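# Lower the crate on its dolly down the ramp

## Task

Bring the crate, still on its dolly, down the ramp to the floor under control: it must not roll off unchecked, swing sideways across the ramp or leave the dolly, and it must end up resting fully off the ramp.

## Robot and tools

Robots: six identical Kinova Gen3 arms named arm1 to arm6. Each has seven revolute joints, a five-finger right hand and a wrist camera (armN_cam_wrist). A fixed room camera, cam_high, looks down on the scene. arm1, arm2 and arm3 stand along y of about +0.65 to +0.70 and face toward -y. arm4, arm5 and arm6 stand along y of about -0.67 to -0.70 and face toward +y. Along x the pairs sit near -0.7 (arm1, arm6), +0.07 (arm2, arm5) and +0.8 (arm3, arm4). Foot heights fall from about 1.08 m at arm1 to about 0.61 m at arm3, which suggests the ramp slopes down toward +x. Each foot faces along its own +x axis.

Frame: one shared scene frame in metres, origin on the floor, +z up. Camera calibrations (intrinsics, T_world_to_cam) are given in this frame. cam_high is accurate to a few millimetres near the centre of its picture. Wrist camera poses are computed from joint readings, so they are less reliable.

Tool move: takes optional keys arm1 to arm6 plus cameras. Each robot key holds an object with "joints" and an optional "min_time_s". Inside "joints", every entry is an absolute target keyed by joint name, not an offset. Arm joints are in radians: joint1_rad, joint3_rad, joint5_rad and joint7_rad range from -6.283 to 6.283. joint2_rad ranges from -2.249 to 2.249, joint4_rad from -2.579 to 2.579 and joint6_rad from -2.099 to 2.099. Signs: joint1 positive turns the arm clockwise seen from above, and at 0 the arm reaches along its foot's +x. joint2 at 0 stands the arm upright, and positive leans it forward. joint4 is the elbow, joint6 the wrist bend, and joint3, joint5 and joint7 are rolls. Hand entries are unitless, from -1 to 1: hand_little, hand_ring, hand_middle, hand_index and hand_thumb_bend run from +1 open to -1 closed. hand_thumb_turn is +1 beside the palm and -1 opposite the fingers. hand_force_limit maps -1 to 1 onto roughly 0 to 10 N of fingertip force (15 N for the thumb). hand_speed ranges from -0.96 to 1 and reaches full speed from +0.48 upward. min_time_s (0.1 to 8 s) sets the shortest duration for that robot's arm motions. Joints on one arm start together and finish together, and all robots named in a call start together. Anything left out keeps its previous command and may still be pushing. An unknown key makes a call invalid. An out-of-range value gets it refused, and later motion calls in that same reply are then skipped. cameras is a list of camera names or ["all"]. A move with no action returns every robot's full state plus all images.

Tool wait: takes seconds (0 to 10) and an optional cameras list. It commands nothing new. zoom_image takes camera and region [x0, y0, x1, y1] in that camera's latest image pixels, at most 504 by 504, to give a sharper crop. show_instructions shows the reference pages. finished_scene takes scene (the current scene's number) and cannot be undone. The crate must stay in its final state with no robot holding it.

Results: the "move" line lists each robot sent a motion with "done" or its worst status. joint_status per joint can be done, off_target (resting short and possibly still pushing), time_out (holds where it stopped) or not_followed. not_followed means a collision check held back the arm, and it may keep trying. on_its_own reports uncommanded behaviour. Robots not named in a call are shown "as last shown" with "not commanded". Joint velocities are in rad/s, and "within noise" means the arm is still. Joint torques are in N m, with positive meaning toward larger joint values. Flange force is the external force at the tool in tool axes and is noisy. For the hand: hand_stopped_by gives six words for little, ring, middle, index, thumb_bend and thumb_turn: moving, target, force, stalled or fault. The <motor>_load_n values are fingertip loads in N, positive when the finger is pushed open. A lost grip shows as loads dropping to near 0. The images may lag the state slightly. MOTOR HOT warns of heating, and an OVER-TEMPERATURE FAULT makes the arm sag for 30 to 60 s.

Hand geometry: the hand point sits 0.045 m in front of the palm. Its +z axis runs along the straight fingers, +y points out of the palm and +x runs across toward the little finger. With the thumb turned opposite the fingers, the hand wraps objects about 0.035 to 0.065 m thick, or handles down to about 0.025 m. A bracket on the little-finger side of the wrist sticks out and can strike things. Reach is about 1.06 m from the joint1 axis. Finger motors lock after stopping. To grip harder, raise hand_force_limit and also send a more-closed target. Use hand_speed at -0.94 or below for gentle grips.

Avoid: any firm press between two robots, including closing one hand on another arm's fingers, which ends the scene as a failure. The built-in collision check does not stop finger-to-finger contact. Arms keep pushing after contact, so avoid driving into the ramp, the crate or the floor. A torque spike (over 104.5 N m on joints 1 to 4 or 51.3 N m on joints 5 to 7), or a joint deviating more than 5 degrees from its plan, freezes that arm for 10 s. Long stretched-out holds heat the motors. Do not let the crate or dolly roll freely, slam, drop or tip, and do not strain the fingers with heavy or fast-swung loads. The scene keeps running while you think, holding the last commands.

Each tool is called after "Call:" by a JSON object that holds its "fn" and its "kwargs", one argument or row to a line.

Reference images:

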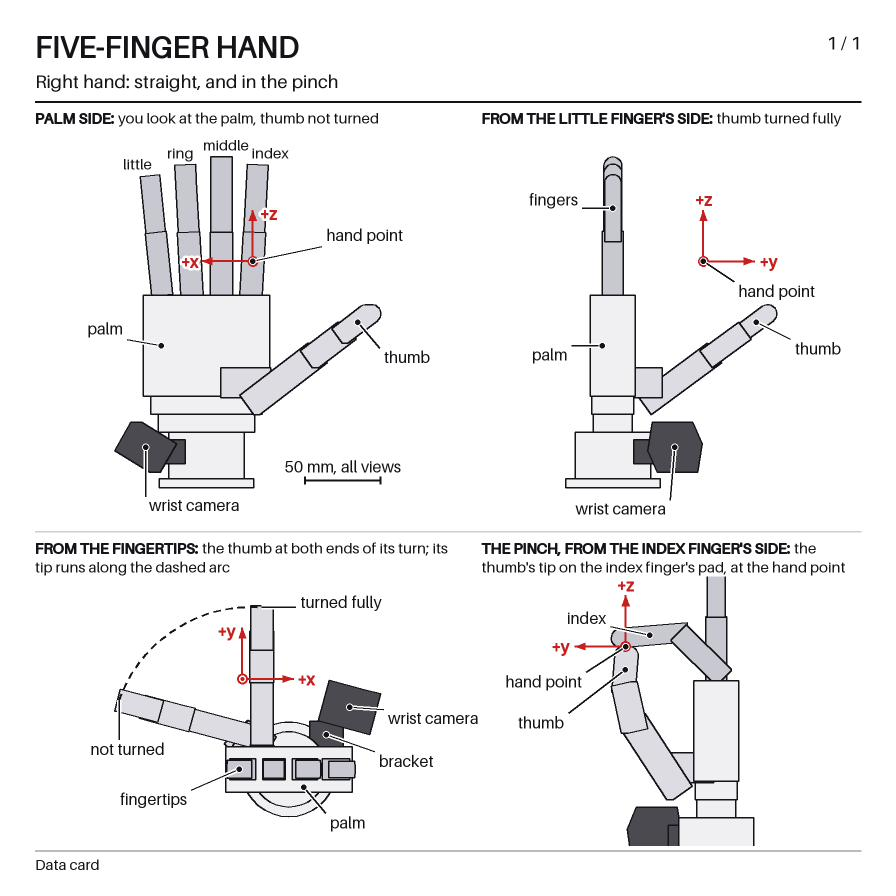

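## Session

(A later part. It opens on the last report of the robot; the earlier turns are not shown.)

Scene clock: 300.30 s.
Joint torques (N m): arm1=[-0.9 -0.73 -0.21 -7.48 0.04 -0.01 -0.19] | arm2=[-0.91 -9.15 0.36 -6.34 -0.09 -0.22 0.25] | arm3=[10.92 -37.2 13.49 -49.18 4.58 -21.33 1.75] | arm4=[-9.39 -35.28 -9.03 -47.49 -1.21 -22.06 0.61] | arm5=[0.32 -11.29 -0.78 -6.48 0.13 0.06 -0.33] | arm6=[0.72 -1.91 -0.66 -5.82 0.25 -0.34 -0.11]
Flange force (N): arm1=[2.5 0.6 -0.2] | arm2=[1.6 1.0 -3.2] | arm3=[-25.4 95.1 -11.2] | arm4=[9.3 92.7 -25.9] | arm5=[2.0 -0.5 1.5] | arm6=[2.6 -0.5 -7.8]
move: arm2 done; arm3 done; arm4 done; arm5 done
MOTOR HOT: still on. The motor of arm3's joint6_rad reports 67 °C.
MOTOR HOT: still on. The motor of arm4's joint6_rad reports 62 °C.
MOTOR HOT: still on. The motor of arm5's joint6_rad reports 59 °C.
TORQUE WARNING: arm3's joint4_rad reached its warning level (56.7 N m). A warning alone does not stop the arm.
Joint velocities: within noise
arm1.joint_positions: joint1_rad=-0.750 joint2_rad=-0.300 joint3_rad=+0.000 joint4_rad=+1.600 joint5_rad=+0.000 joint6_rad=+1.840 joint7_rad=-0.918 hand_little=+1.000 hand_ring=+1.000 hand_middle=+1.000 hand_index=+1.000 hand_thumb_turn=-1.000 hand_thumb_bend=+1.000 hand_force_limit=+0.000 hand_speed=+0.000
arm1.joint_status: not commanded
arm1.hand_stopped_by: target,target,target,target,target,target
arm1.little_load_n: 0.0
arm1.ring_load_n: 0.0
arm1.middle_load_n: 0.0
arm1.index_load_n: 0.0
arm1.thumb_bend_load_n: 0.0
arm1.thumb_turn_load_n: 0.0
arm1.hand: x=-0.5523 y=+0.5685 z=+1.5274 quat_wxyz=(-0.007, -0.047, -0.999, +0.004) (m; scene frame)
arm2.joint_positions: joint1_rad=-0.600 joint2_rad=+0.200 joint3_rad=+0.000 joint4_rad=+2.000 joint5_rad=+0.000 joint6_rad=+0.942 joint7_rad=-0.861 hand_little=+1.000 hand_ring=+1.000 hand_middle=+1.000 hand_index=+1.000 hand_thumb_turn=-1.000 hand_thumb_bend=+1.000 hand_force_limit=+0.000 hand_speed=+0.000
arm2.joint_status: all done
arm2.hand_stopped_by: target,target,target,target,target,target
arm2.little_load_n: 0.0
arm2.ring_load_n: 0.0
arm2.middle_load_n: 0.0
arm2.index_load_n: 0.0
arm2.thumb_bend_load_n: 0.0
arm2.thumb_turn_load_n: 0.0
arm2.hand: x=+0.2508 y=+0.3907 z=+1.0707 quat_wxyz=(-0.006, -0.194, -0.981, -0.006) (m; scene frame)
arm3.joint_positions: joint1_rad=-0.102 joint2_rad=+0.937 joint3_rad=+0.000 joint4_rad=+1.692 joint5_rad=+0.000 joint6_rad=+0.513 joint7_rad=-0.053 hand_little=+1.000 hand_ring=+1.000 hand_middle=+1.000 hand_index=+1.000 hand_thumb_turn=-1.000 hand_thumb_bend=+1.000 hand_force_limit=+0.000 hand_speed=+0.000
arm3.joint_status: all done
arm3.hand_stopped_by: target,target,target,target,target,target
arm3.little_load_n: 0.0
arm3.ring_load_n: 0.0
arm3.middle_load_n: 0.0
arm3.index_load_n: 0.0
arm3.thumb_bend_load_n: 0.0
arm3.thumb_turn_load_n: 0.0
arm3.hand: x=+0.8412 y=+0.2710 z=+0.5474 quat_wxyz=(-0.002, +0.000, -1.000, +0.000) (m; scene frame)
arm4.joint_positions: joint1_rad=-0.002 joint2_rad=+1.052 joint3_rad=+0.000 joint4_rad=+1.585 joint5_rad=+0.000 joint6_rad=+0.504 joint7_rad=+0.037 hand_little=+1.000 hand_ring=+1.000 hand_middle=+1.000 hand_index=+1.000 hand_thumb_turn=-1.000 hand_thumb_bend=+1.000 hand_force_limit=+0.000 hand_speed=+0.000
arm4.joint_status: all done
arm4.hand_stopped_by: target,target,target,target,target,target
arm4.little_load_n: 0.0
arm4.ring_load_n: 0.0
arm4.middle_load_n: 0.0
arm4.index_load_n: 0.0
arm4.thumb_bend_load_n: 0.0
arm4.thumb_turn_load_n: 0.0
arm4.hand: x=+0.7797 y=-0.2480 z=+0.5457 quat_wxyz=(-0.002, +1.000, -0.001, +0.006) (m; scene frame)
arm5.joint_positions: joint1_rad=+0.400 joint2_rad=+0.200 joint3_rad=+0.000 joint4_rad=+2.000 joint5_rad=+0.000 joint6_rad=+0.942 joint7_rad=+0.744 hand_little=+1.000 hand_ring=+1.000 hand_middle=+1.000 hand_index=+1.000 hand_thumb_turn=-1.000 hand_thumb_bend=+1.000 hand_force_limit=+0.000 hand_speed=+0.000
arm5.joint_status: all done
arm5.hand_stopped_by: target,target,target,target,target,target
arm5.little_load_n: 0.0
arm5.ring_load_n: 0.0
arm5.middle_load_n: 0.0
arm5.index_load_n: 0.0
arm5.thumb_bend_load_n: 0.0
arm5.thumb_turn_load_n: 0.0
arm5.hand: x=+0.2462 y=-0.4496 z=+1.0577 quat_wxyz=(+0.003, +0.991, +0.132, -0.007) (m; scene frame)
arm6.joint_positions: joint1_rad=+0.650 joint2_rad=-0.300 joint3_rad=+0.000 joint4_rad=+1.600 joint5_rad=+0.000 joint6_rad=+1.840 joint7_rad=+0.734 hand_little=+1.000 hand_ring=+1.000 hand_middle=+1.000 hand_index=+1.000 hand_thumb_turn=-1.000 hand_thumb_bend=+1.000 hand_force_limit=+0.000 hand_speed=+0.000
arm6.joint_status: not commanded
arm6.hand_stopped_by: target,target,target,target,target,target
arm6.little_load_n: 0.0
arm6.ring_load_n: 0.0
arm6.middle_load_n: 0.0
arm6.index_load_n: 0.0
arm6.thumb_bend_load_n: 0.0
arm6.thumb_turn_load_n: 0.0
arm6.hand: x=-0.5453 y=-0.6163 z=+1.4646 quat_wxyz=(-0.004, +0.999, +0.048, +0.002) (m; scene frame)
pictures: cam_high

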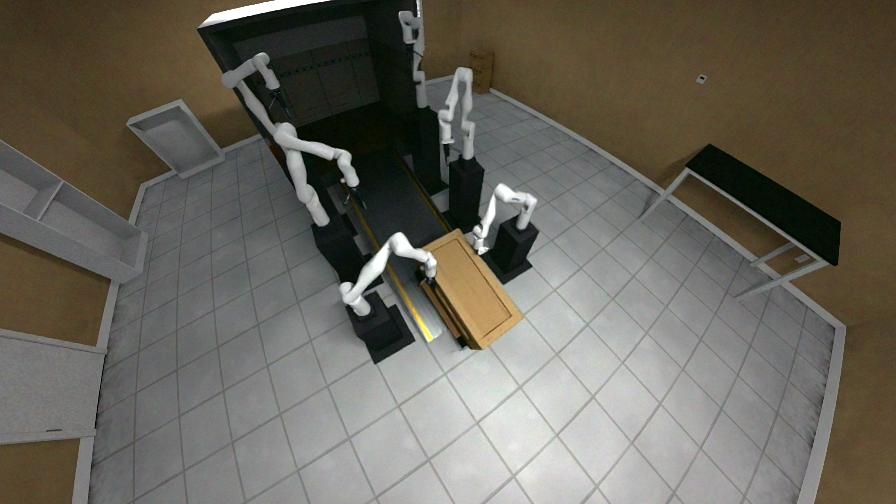

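Call:
{"fn": "move", "kwargs": {
  "arm3": {"joints":{"joint1_rad":-0.2620,"joint2_rad":0.9796,"joint4_rad":1.6659,"joint6_rad":0.4961,"joint7_rad":-0.2136},"min_time_s":2.8},
  "arm4": {"joints":{"joint1_rad":0.1496,"joint2_rad":1.1028,"joint4_rad":1.5289,"joint6_rad":0.5099,"joint7_rad":0.1891},"min_time_s":2.8}
}}

Call:
{"fn": "move", "kwargs": {
  "arm3": {"joints":{"joint1_rad":-0.4129,"joint2_rad":1.0386,"joint4_rad":1.5853,"joint6_rad":0.5177,"joint7_rad":-0.3645},"min_time_s":2.8},
  "arm4": {"joints":{"joint1_rad":0.2923,"joint2_rad":1.1700,"joint4_rad":1.4169,"joint6_rad":0.5547,"joint7_rad":0.3318},"min_time_s":2.8},
  "cameras": ["cam_high"]
}}

Call:
{"fn": "zoom_image", "kwargs": {
  "camera": "cam_high",
  "region": [400, 220, 580, 400]
}}

Scene clock: 304.53 s.
Joint torques (N m): arm1=[-0.86 -0.75 -0.22 -7.5 0.08 0.01 -0.18] | arm2=[-0.9 -9.12 0.36 -6.33 -0.09 -0.21 0.23] | arm3=[15.63 -31.18 17.86 -38.3 5.5 -16.67 1.93] | arm4=[-15.76 -32.73 -15.48 -36.37 -2.98 -16.76 0.32] | arm5=[0.43 -11.36 -0.69 -6.3 0.12 0.12 -0.26] | arm6=[0.7 -1.9 -0.66 -5.85 0.19 -0.32 -0.11]
Flange force (N): arm1=[2.4 0.7 -0.1] | arm2=[1.7 1.0 -3.3] | arm3=[-22.5 79.7 -16.0] | arm4=[12.9 71.9 -20.3] | arm5=[2.0 -1.4 1.5] | arm6=[2.5 -0.4 -7.6]
move: arm3 done; arm4 done
MOTOR HOT: still on. The motor of arm3's joint6_rad reports 68 °C.
MOTOR HOT: still on. The motor of arm4's joint6_rad reports 63 °C.
MOTOR HOT: still on. The motor of arm5's joint6_rad reports 58 °C.
Joint velocities: within noise
arm1, arm2, arm6: as last shown
arm3.joint_positions: joint1_rad=-0.262 joint2_rad=+0.980 joint3_rad=+0.000 joint4_rad=+1.666 joint5_rad=+0.000 joint6_rad=+0.496 joint7_rad=-0.214 hand_little=+1.000 hand_ring=+1.000 hand_middle=+1.000 hand_index=+1.000 hand_thumb_turn=-1.000 hand_thumb_bend=+1.000 hand_force_limit=+0.000 hand_speed=+0.000
arm3.joint_status: all done
arm3.hand_stopped_by: target,target,target,target,target,target
arm3.little_load_n: 0.0
arm3.ring_load_n: 0.0
arm3.middle_load_n: 0.0
arm3.index_load_n: 0.0
arm3.thumb_bend_load_n: 0.0
arm3.thumb_turn_load_n: 0.0
arm3.hand: x=+0.9212 y=+0.2720 z=+0.5305 quat_wxyz=(-0.002, +0.000, -1.000, +0.000) (m; scene frame)
arm4.joint_positions: joint1_rad=+0.150 joint2_rad=+1.103 joint3_rad=+0.000 joint4_rad=+1.529 joint5_rad=+0.000 joint6_rad=+0.510 joint7_rad=+0.189 hand_little=+1.000 hand_ring=+1.000 hand_middle=+1.000 hand_index=+1.000 hand_thumb_turn=-1.000 hand_thumb_bend=+1.000 hand_force_limit=+0.000 hand_speed=+0.000
arm4.joint_status: all done
arm4.hand_stopped_by: target,target,target,target,target,target
arm4.little_load_n: 0.0
arm4.ring_load_n: 0.0
arm4.middle_load_n: 0.0
arm4.index_load_n: 0.0
arm4.thumb_bend_load_n: 0.0
arm4.thumb_turn_load_n: 0.0
arm4.hand: x=+0.8597 y=-0.2491 z=+0.5289 quat_wxyz=(-0.002, +1.000, +0.000, +0.006) (m; scene frame)
arm5.joint_positions: joint1_rad=+0.400 joint2_rad=+0.200 joint3_rad=+0.000 joint4_rad=+2.000 joint5_rad=+0.000 joint6_rad=+0.942 joint7_rad=+0.744 hand_little=+1.000 hand_ring=+1.000 hand_middle=+1.000 hand_index=+1.000 hand_thumb_turn=-1.000 hand_thumb_bend=+1.000 hand_force_limit=+0.000 hand_speed=+0.000
arm5.joint_status: not commanded
arm5.hand_stopped_by: target,target,target,target,target,target
arm5.little_load_n: 0.0
arm5.ring_load_n: 0.0
arm5.middle_load_n: -0.5
arm5.index_load_n: 0.0
arm5.thumb_bend_load_n: 0.0
arm5.thumb_turn_load_n: 0.0
arm5.hand: x=+0.2462 y=-0.4496 z=+1.0577 quat_wxyz=(+0.003, +0.991, +0.132, -0.007) (m; scene frame)
pictures: none

Scene clock: 307.63 s.
Joint torques (N m): arm1=[-0.87 -0.76 -0.24 -7.49 0.07 0 -0.17] | arm2=[-0.91 -9.15 0.37 -6.37 -0.08 -0.21 0.27] | arm3=[22.1 -30.02 23.73 -33.7 6.98 -14.75 2.19] | arm4=[-21.84 -33.53 -20.9 -33 -4.88 -15.26 0.05] | arm5=[0.41 -11.31 -0.67 -6.48 0.12 0.12 -0.28] | arm6=[0.71 -1.94 -0.66 -5.87 0.23 -0.35 -0.07]
Flange force (N): arm1=[2.4 0.6 -0.1] | arm2=[1.7 1.1 -3.1] | arm3=[-23.7 78.1 -16.9] | arm4=[14.9 69.9 -17.8] | arm5=[1.6 -0.9 1.7] | arm6=[2.5 -0.6 -7.7]
move: arm3 done; arm4 done
MOTOR HOT: still on. The motor of arm3's joint6_rad reports 67 °C.
MOTOR HOT: still on. The motor of arm4's joint6_rad reports 63 °C.
MOTOR HOT: still on. The motor of arm5's joint6_rad reports 58 °C.
Joint velocities: within noise
arm1, arm2, arm6: as last shown
arm3.joint_positions: joint1_rad=-0.413 joint2_rad=+1.039 joint3_rad=+0.000 joint4_rad=+1.585 joint5_rad=+0.000 joint6_rad=+0.518 joint7_rad=-0.365 hand_little=+1.000 hand_ring=+1.000 hand_middle=+1.000 hand_index=+1.000 hand_thumb_turn=-1.000 hand_thumb_bend=+1.000 hand_force_limit=+0.000 hand_speed=+0.000
arm3.joint_status: all done
arm3.hand_stopped_by: target,target,target,target,target,target
arm3.little_load_n: 0.0
arm3.ring_load_n: 0.0
arm3.middle_load_n: 0.0
arm3.index_load_n: 0.0
arm3.thumb_bend_load_n: 0.0
arm3.thumb_turn_load_n: 0.0
arm3.hand: x=+1.0013 y=+0.2720 z=+0.5131 quat_wxyz=(-0.002, +0.000, -1.000, +0.000) (m; scene frame)
arm4.joint_positions: joint1_rad=+0.292 joint2_rad=+1.170 joint3_rad=+0.000 joint4_rad=+1.417 joint5_rad=+0.000 joint6_rad=+0.555 joint7_rad=+0.332 hand_little=+1.000 hand_ring=+1.000 hand_middle=+1.000 hand_index=+1.000 hand_thumb_turn=-1.000 hand_thumb_bend=+1.000 hand_force_limit=+0.000 hand_speed=+0.000
arm4.joint_status: all done
arm4.hand_stopped_by: target,target,target,target,target,target
arm4.little_load_n: 0.0
arm4.ring_load_n: 0.0
arm4.middle_load_n: 0.0
arm4.index_load_n: 0.0
arm4.thumb_bend_load_n: 0.0
arm4.thumb_turn_load_n: 0.0
arm4.hand: x=+0.9397 y=-0.2493 z=+0.5113 quat_wxyz=(-0.002, +1.000, -0.001, +0.006) (m; scene frame)
arm5.joint_positions: joint1_rad=+0.400 joint2_rad=+0.200 joint3_rad=+0.000 joint4_rad=+2.000 joint5_rad=+0.000 joint6_rad=+0.942 joint7_rad=+0.744 hand_little=+1.000 hand_ring=+1.000 hand_middle=+1.000 hand_index=+1.000 hand_thumb_turn=-1.000 hand_thumb_bend=+1.000 hand_force_limit=+0.000 hand_speed=+0.000
arm5.joint_status: not commanded
arm5.hand_stopped_by: target,target,target,target,target,target
arm5.little_load_n: 0.0
arm5.ring_load_n: 0.0
arm5.middle_load_n: 0.0
arm5.index_load_n: 0.0
arm5.thumb_bend_load_n: 0.0
arm5.thumb_turn_load_n: 0.0
arm5.hand: x=+0.2462 y=-0.4496 z=+1.0577 quat_wxyz=(+0.003, +0.991, +0.132, -0.007) (m; scene frame)
arm6.ring_load_n: 0.5
pictures: cam_high

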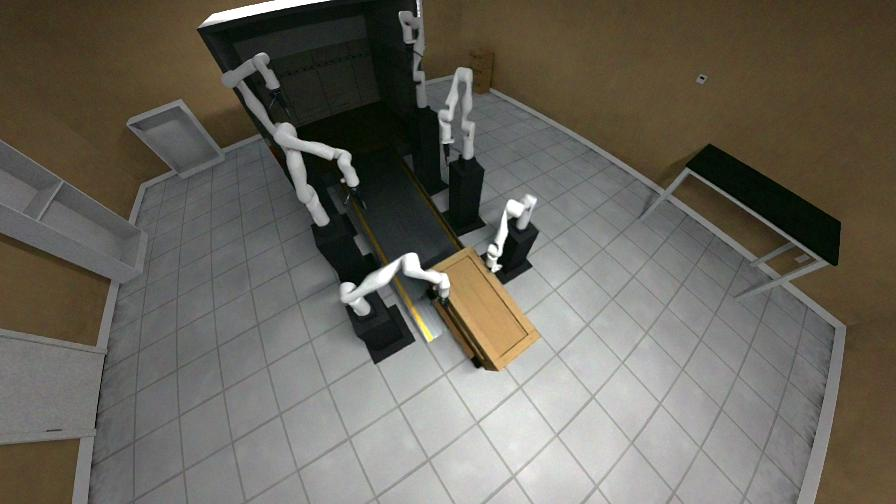

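Scaled by 2.800 from the camera's 896x504 image, which has a finer 1280x720 frame.

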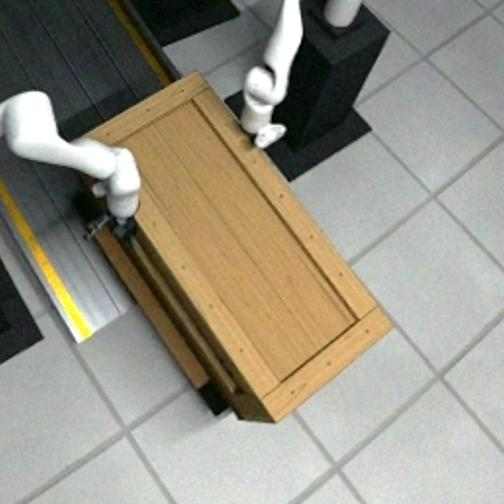

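Call:
{"fn": "move", "kwargs": {
  "arm3": {"joints":{"joint1_rad":-0.5491,"joint2_rad":1.1118,"joint4_rad":1.4540,"joint6_rad":0.5758,"joint7_rad":-0.5007},"min_time_s":2.8},
  "arm4": {"joints":{"joint1_rad":0.4216,"joint2_rad":1.2536,"joint4_rad":1.2501,"joint6_rad":0.6379,"joint7_rad":0.4611},"min_time_s":2.8}
}}

Call:
{"fn": "move", "kwargs": {
  "arm3": {"joints":{"joint1_rad":-0.6684,"joint2_rad":1.2044,"joint4_rad":1.2672,"joint6_rad":0.6700,"joint7_rad":-0.6200},"min_time_s":2.8},
  "arm4": {"joints":{"joint1_rad":0.5357,"joint2_rad":1.3637,"joint4_rad":1.0137,"joint6_rad":0.7642,"joint7_rad":0.5752},"min_time_s":2.8},
  "cameras": ["cam_high"]
}}

Call:
{"fn": "zoom_image", "kwargs": {
  "camera": "cam_high",
  "region": [400, 230, 600, 430]
}}

Scene clock: 311.23 s.
Joint torques (N m): arm1=[-0.83 -0.75 -0.22 -7.48 0.08 -0.01 -0.16] | arm2=[-0.9 -9.13 0.36 -6.36 -0.08 -0.22 0.25] | arm3=[27.43 -33.4 28.16 -28.48 8.48 -11.81 2.19] | arm4=[-26.15 -32.92 -23.44 -28.43 -6.2 -13.46 0.26] | arm5=[0.43 -11.3 -0.72 -6.46 0.1 0.11 -0.31] | arm6=[0.72 -1.92 -0.66 -5.85 0.22 -0.32 -0.1]
Flange force (N): arm1=[2.4 0.7 -0.2] | arm2=[1.7 1.1 -3.2] | arm3=[-25.0 71.7 -6.5] | arm4=[14.4 65.6 -16.7] | arm5=[1.7 -0.8 1.6] | arm6=[2.5 -0.5 -7.6]
move: arm3 done; arm4 done
MOTOR HOT: still on. The motor of arm3's joint6_rad reports 67 °C.
MOTOR HOT: still on. The motor of arm4's joint6_rad reports 63 °C.
MOTOR HOT: cleared for the motors of arm5.
Joint velocities: within noise
arm1, arm2, arm6: as last shown
arm3.joint_positions: joint1_rad=-0.549 joint2_rad=+1.112 joint3_rad=+0.000 joint4_rad=+1.454 joint5_rad=+0.000 joint6_rad=+0.576 joint7_rad=-0.501 hand_little=+1.000 hand_ring=+1.000 hand_middle=+1.000 hand_index=+1.000 hand_thumb_turn=-1.000 hand_thumb_bend=+1.000 hand_force_limit=+0.000 hand_speed=+0.000
arm3.joint_status: all done
arm3.hand_stopped_by: target,target,target,target,target,target
arm3.little_load_n: 0.0
arm3.ring_load_n: 0.0
arm3.middle_load_n: 0.0
arm3.index_load_n: 0.0
arm3.thumb_bend_load_n: 0.0
arm3.thumb_turn_load_n: 0.0
arm3.hand: x=+1.0812 y=+0.2721 z=+0.4958 quat_wxyz=(-0.002, +0.000, -1.000, +0.000) (m; scene frame)
arm4.joint_positions: joint1_rad=+0.422 joint2_rad=+1.254 joint3_rad=+0.000 joint4_rad=+1.250 joint5_rad=+0.000 joint6_rad=+0.638 joint7_rad=+0.461 hand_little=+1.000 hand_ring=+1.000 hand_middle=+1.000 hand_index=+1.000 hand_thumb_turn=-1.000 hand_thumb_bend=+1.000 hand_force_limit=+0.000 hand_speed=+0.000
arm4.joint_status: all done
arm4.hand_stopped_by: target,target,target,target,target,target
arm4.little_load_n: 0.0
arm4.ring_load_n: 0.0
arm4.middle_load_n: 0.0
arm4.index_load_n: 0.0
arm4.thumb_bend_load_n: 0.0
arm4.thumb_turn_load_n: 0.0
arm4.hand: x=+1.0196 y=-0.2494 z=+0.4940 quat_wxyz=(-0.002, +1.000, +0.000, +0.006) (m; scene frame)
arm5.joint_positions: joint1_rad=+0.400 joint2_rad=+0.200 joint3_rad=+0.000 joint4_rad=+2.000 joint5_rad=+0.000 joint6_rad=+0.942 joint7_rad=+0.744 hand_little=+1.000 hand_ring=+1.000 hand_middle=+1.000 hand_index=+1.000 hand_thumb_turn=-1.000 hand_thumb_bend=+1.000 hand_force_limit=+0.000 hand_speed=+0.000
arm5.joint_status: not commanded
arm5.hand_stopped_by: target,target,target,target,target,target
arm5.little_load_n: 0.0
arm5.ring_load_n: 0.0
arm5.middle_load_n: 0.0
arm5.index_load_n: -0.5
arm5.thumb_bend_load_n: -0.5
arm5.thumb_turn_load_n: 0.0
arm5.hand: x=+0.2462 y=-0.4496 z=+1.0577 quat_wxyz=(+0.003, +0.991, +0.132, -0.007) (m; scene frame)
arm6.little_load_n: 0.5
arm6.ring_load_n: 0.0
pictures: none

Scene clock: 314.33 s.
Joint torques (N m): arm1=[-0.87 -0.72 -0.18 -7.51 0.06 0 -0.16] | arm2=[-0.87 -9.11 0.34 -6.36 -0.07 -0.22 0.26] | arm3=[31.69 -32.05 29.91 -24.11 9.73 -9.96 2.17] | arm4=[-30.77 -33.89 -24.69 -23.2 -8.35 -11.05 -0.1] | arm5=[0.37 -11.22 -0.7 -6.38 0.09 0.09 -0.3] | arm6=[0.7 -1.9 -0.6 -5.83 0.23 -0.3 -0.09]
Flange force (N): arm1=[2.4 0.8 0.0] | arm2=[1.7 1.2 -3.2] | arm3=[-23.1 69.9 -7.8] | arm4=[18.8 58.8 -11.0] | arm5=[1.8 -0.8 1.3] | arm6=[2.4 -0.7 -7.6]
move: arm3 done; arm4 done
MOTOR HOT: still on. The motor of arm3's joint6_rad reports 67 °C.
MOTOR HOT: still on. The motor of arm4's joint6_rad reports 63 °C.
Joint velocities: within noise
arm1, arm2, arm5, arm6: as last shown
arm3.joint_positions: joint1_rad=-0.668 joint2_rad=+1.204 joint3_rad=+0.000 joint4_rad=+1.267 joint5_rad=+0.000 joint6_rad=+0.670 joint7_rad=-0.620 hand_little=+1.000 hand_ring=+1.000 hand_middle=+1.000 hand_index=+1.000 hand_thumb_turn=-1.000 hand_thumb_bend=+1.000 hand_force_limit=+0.000 hand_speed=+0.000
arm3.joint_status: all done
arm3.hand_stopped_by: target,target,target,target,target,target
arm3.little_load_n: -0.5
arm3.ring_load_n: 0.0
arm3.middle_load_n: 0.0
arm3.index_load_n: 0.0
arm3.thumb_bend_load_n: 0.0
arm3.thumb_turn_load_n: 0.0
arm3.hand: x=+1.1613 y=+0.2720 z=+0.4777 quat_wxyz=(-0.002, +0.000, -1.000, +0.000) (m; scene frame)
arm4.joint_positions: joint1_rad=+0.536 joint2_rad=+1.364 joint3_rad=+0.000 joint4_rad=+1.014 joint5_rad=+0.000 joint6_rad=+0.764 joint7_rad=+0.575 hand_little=+1.000 hand_ring=+1.000 hand_middle=+1.000 hand_index=+1.000 hand_thumb_turn=-1.000 hand_thumb_bend=+1.000 hand_force_limit=+0.000 hand_speed=+0.000
arm4.joint_status: all done
arm4.hand_stopped_by: target,target,target,target,target,target
arm4.little_load_n: 0.0
arm4.ring_load_n: 0.0
arm4.middle_load_n: 0.0
arm4.index_load_n: 0.5
arm4.thumb_bend_load_n: 0.0
arm4.thumb_turn_load_n: 0.0
arm4.hand: x=+1.0996 y=-0.2495 z=+0.4758 quat_wxyz=(-0.002, +1.000, -0.001, +0.006) (m; scene frame)
arm5.index_load_n: 0.0
arm6.little_load_n: 0.0
pictures: cam_high

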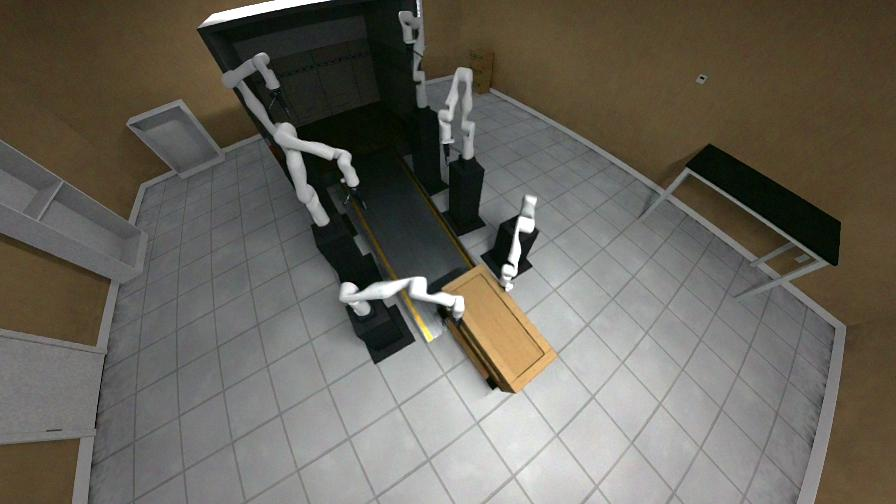

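Scaled by 2.520 from the camera's 896x504 image, which has a finer 1280x720 frame.

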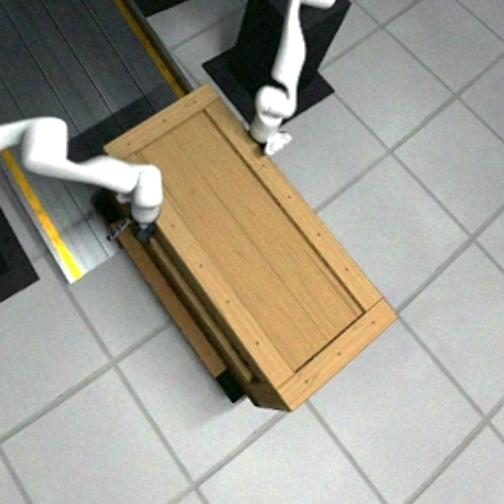

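Call:
{"fn": "move", "kwargs": {
  "arm3": {"joints":{"joint1_rad":-0.7708,"joint2_rad":1.3254,"joint4_rad":1.0087,"joint6_rad":0.8075,"joint7_rad":-0.7224},"min_time_s":2.8},
  "arm4": {"joints":{"joint1_rad":0.6348,"joint2_rad":1.5256,"joint4_rad":0.6532,"joint6_rad":0.9629,"joint7_rad":0.6743},"min_time_s":2.8}
}}

Call:
{"fn": "move", "kwargs": {
  "arm3": {"joints":{"joint1_rad":-0.7996,"joint2_rad":1.3727,"joint4_rad":0.9058,"joint6_rad":0.8631,"joint7_rad":-0.7512},"min_time_s":1.5},
  "arm4": {"joints":{"joint1_rad":0.6629,"joint2_rad":1.6033,"joint4_rad":0.4776,"joint6_rad":1.0607,"joint7_rad":0.7024},"min_time_s":1.5}
}}

Call:
{"fn": "move", "kwargs": {
  "arm3": {"joints":{"joint1_rad":-0.8216,"joint2_rad":1.4148,"joint4_rad":0.8124,"joint6_rad":0.9144,"joint7_rad":-0.7732},"min_time_s":2},
  "arm4": {"joints":{"joint1_rad":0.6844,"joint2_rad":1.6992,"joint4_rad":0.2581,"joint6_rad":1.1843,"joint7_rad":0.7239},"min_time_s":2},
  "cameras": ["cam_high"]
}}

Call:
{"fn": "zoom_image", "kwargs": {
  "camera": "cam_high",
  "region": [400, 240, 600, 440]
}}

Scene clock: 317.90 s.
Joint torques (N m): arm1=[-0.88 -0.79 -0.23 -7.5 0.05 0.02 -0.18] | arm2=[-0.91 -9.1 0.38 -6.32 -0.09 -0.23 0.23] | arm3=[35.44 -28.77 29.1 -19.04 11.05 -8.11 2.08] | arm4=[-34.2 -38.49 -21.95 -19.77 -10.41 -8.73 -0.16] | arm5=[0.39 -11.27 -0.65 -6.48 0.22 0.05 -0.26] | arm6=[0.77 -1.96 -0.6 -5.82 0.22 -0.32 -0.1]
Flange force (N): arm1=[2.4 0.5 0.0] | arm2=[1.7 1.0 -3.4] | arm3=[-21.6 67.1 -11.8] | arm4=[24.3 49.7 0.3] | arm5=[1.6 -0.8 1.4] | arm6=[2.5 -0.7 -7.8]
move: arm3 done; arm4 done
MOTOR HOT: still on. The motor of arm3's joint6_rad reports 66 °C.
MOTOR HOT: still on. The motor of arm4's joint6_rad reports 63 °C.
Joint velocities: within noise
arm1, arm2, arm5, arm6: as last shown
arm1.ring_load_n: -0.5
arm3.joint_positions: joint1_rad=-0.771 joint2_rad=+1.325 joint3_rad=+0.000 joint4_rad=+1.009 joint5_rad=+0.000 joint6_rad=+0.808 joint7_rad=-0.722 hand_little=+1.000 hand_ring=+1.000 hand_middle=+1.000 hand_index=+1.000 hand_thumb_turn=-1.000 hand_thumb_bend=+1.000 hand_force_limit=+0.000 hand_speed=+0.000
arm3.joint_status: all done
arm3.hand_stopped_by: target,target,target,target,target,target
arm3.little_load_n: 0.0
arm3.ring_load_n: 0.0
arm3.middle_load_n: 0.0
arm3.index_load_n: 0.0
arm3.thumb_bend_load_n: 0.0
arm3.thumb_turn_load_n: 0.0
arm3.hand: x=+1.2413 y=+0.2721 z=+0.4586 quat_wxyz=(-0.002, +0.000, -1.000, +0.000) (m; scene frame)
arm4.joint_positions: joint1_rad=+0.635 joint2_rad=+1.526 joint3_rad=+0.000 joint4_rad=+0.653 joint5_rad=+0.000 joint6_rad=+0.963 joint7_rad=+0.674 hand_little=+1.000 hand_ring=+1.000 hand_middle=+1.000 hand_index=+1.000 hand_thumb_turn=-1.000 hand_thumb_bend=+1.000 hand_force_limit=+0.000 hand_speed=+0.000
arm4.joint_status: all done
arm4.hand_stopped_by: target,target,target,target,target,target
arm4.little_load_n: 0.0
arm4.ring_load_n: 0.0
arm4.middle_load_n: 0.0
arm4.index_load_n: 0.0
arm4.thumb_bend_load_n: -0.5
arm4.thumb_turn_load_n: 0.0
arm4.hand: x=+1.1795 y=-0.2497 z=+0.4565 quat_wxyz=(-0.002, +1.000, -0.001, +0.006) (m; scene frame)
arm5.ring_load_n: 0.5
arm5.thumb_bend_load_n: 0.0
arm6.thumb_bend_load_n: -0.5
pictures: none

Scene clock: 319.70 s.
Joint torques (N m): arm1=[-0.86 -0.75 -0.23 -7.47 0.07 -0.02 -0.2] | arm2=[-0.86 -9.12 0.39 -6.34 -0.07 -0.2 0.26] | arm3=[38.12 -26.46 29.31 -16.9 11.94 -7.6 2.11] | arm4=[-35.96 -34.09 -20.17 -17.48 -11.26 -9.03 -0.06] | arm5=[0.41 -11.27 -0.69 -6.43 0.19 0.08 -0.24] | arm6=[0.76 -1.9 -0.63 -5.78 0.26 -0.35 -0.12]
Flange force (N): arm1=[2.5 0.6 -0.3] | arm2=[1.6 1.2 -3.2] | arm3=[-23.5 67.3 -14.9] | arm4=no reading | arm5=[1.6 -1.0 1.4] | arm6=[2.5 -0.6 -8.0]
move: arm3 done; arm4 done
MOTOR HOT: still on. The motor of arm3's joint6_rad reports 66 °C.
MOTOR HOT: still on. The motor of arm4's joint6_rad reports 62 °C.
Joint velocities: within noise
arm1, arm2, arm5, arm6: as last shown
arm1.ring_load_n: 0.0
arm2.little_load_n: -0.5
arm3.joint_positions: joint1_rad=-0.800 joint2_rad=+1.373 joint3_rad=+0.000 joint4_rad=+0.906 joint5_rad=+0.000 joint6_rad=+0.863 joint7_rad=-0.751 hand_little=+1.000 hand_ring=+1.000 hand_middle=+1.000 hand_index=+1.000 hand_thumb_turn=-1.000 hand_thumb_bend=+1.000 hand_force_limit=+0.000 hand_speed=+0.000
arm3.joint_status: all done
arm3.hand_stopped_by: target,target,target,target,target,target
arm3.little_load_n: 0.0
arm3.ring_load_n: 0.0
arm3.middle_load_n: 0.0
arm3.index_load_n: 0.0
arm3.thumb_bend_load_n: 0.0
arm3.thumb_turn_load_n: 0.0
arm3.hand: x=+1.2665 y=+0.2722 z=+0.4523 quat_wxyz=(-0.002, +0.000, -1.000, +0.000) (m; scene frame)
arm4.joint_positions: joint1_rad=+0.663 joint2_rad=+1.603 joint3_rad=+0.000 joint4_rad=+0.478 joint5_rad=+0.000 joint6_rad=+1.061 joint7_rad=+0.702 hand_little=+1.000 hand_ring=+1.000 hand_middle=+1.000 hand_index=+1.000 hand_thumb_turn=-1.000 hand_thumb_bend=+1.000 hand_force_limit=+0.000 hand_speed=+0.000
arm4.joint_status: all done
arm4.hand_stopped_by: target,target,target,target,target,target
arm4.little_load_n: 0.0
arm4.ring_load_n: 0.0
arm4.middle_load_n: 0.0
arm4.index_load_n: 0.0
arm4.thumb_bend_load_n: 0.0
arm4.thumb_turn_load_n: 0.0
arm4.hand: x=+1.2047 y=-0.2497 z=+0.4503 quat_wxyz=(-0.002, +1.000, -0.001, +0.006) (m; scene frame)
arm5.ring_load_n: 0.0
arm6.thumb_bend_load_n: 0.0
pictures: none

Scene clock: 322.00 s.
Joint torques (N m): arm1=[-0.88 -0.78 -0.21 -7.5 0.06 -0.01 -0.16] | arm2=[-0.86 -9.12 0.36 -6.38 -0.09 -0.23 0.26] | arm3=[39.49 -30.57 28.79 -15.33 12.43 -5.44 1.92] | arm4=[-38.78 -35.4 -17.66 -15.4 -12.59 -7.34 0.05] | arm5=[0.38 -11.28 -0.72 -6.42 0.16 0.08 -0.36] | arm6=[0.78 -1.93 -0.67 -5.85 0.23 -0.34 -0.07]
Flange force (N): arm1=[2.4 0.7 -0.1] | arm2=[1.7 1.2 -3.2] | arm3=[-28.5 61.4 -4.3] | arm4=no reading | arm5=[2.0 -0.7 1.4] | arm6=[2.5 -0.6 -7.7]
move: arm3 done; arm4 done
MOTOR HOT: still on. The motor of arm3's joint6_rad reports 65 °C.
MOTOR HOT: still on. The motor of arm4's joint6_rad reports 62 °C.
Joint velocities: within noise
arm1, arm2, arm5, arm6: as last shown
arm1.little_load_n: -0.5
arm1.thumb_bend_load_n: -0.5
arm2.little_load_n: 0.0
arm3.joint_positions: joint1_rad=-0.822 joint2_rad=+1.415 joint3_rad=+0.000 joint4_rad=+0.812 joint5_rad=+0.000 joint6_rad=+0.914 joint7_rad=-0.773 hand_little=+1.000 hand_ring=+1.000 hand_middle=+1.000 hand_index=+1.000 hand_thumb_turn=-1.000 hand_thumb_bend=+1.000 hand_force_limit=+0.000 hand_speed=+0.000
arm3.joint_status: all done
arm3.hand_stopped_by: target,target,target,target,target,target
arm3.little_load_n: 0.0
arm3.ring_load_n: 0.0
arm3.middle_load_n: 0.0
arm3.index_load_n: 0.0
arm3.thumb_bend_load_n: 0.0
arm3.thumb_turn_load_n: 0.0
arm3.hand: x=+1.2865 y=+0.2722 z=+0.4474 quat_wxyz=(-0.002, +0.000, -1.000, +0.000) (m; scene frame)
arm4.joint_positions: joint1_rad=+0.684 joint2_rad=+1.699 joint3_rad=+0.000 joint4_rad=+0.258 joint5_rad=+0.000 joint6_rad=+1.184 joint7_rad=+0.724 hand_little=+1.000 hand_ring=+1.000 hand_middle=+1.000 hand_index=+1.000 hand_thumb_turn=-1.000 hand_thumb_bend=+1.000 hand_force_limit=+0.000 hand_speed=+0.000
arm4.joint_status: all done
arm4.hand_stopped_by: target,target,target,target,target,target
arm4.little_load_n: 0.0
arm4.ring_load_n: 0.0
arm4.middle_load_n: 0.0
arm4.index_load_n: 0.0
arm4.thumb_bend_load_n: 0.0
arm4.thumb_turn_load_n: 0.0
arm4.hand: x=+1.2247 y=-0.2497 z=+0.4453 quat_wxyz=(-0.002, +1.000, -0.001, +0.006) (m; scene frame)
pictures: cam_high

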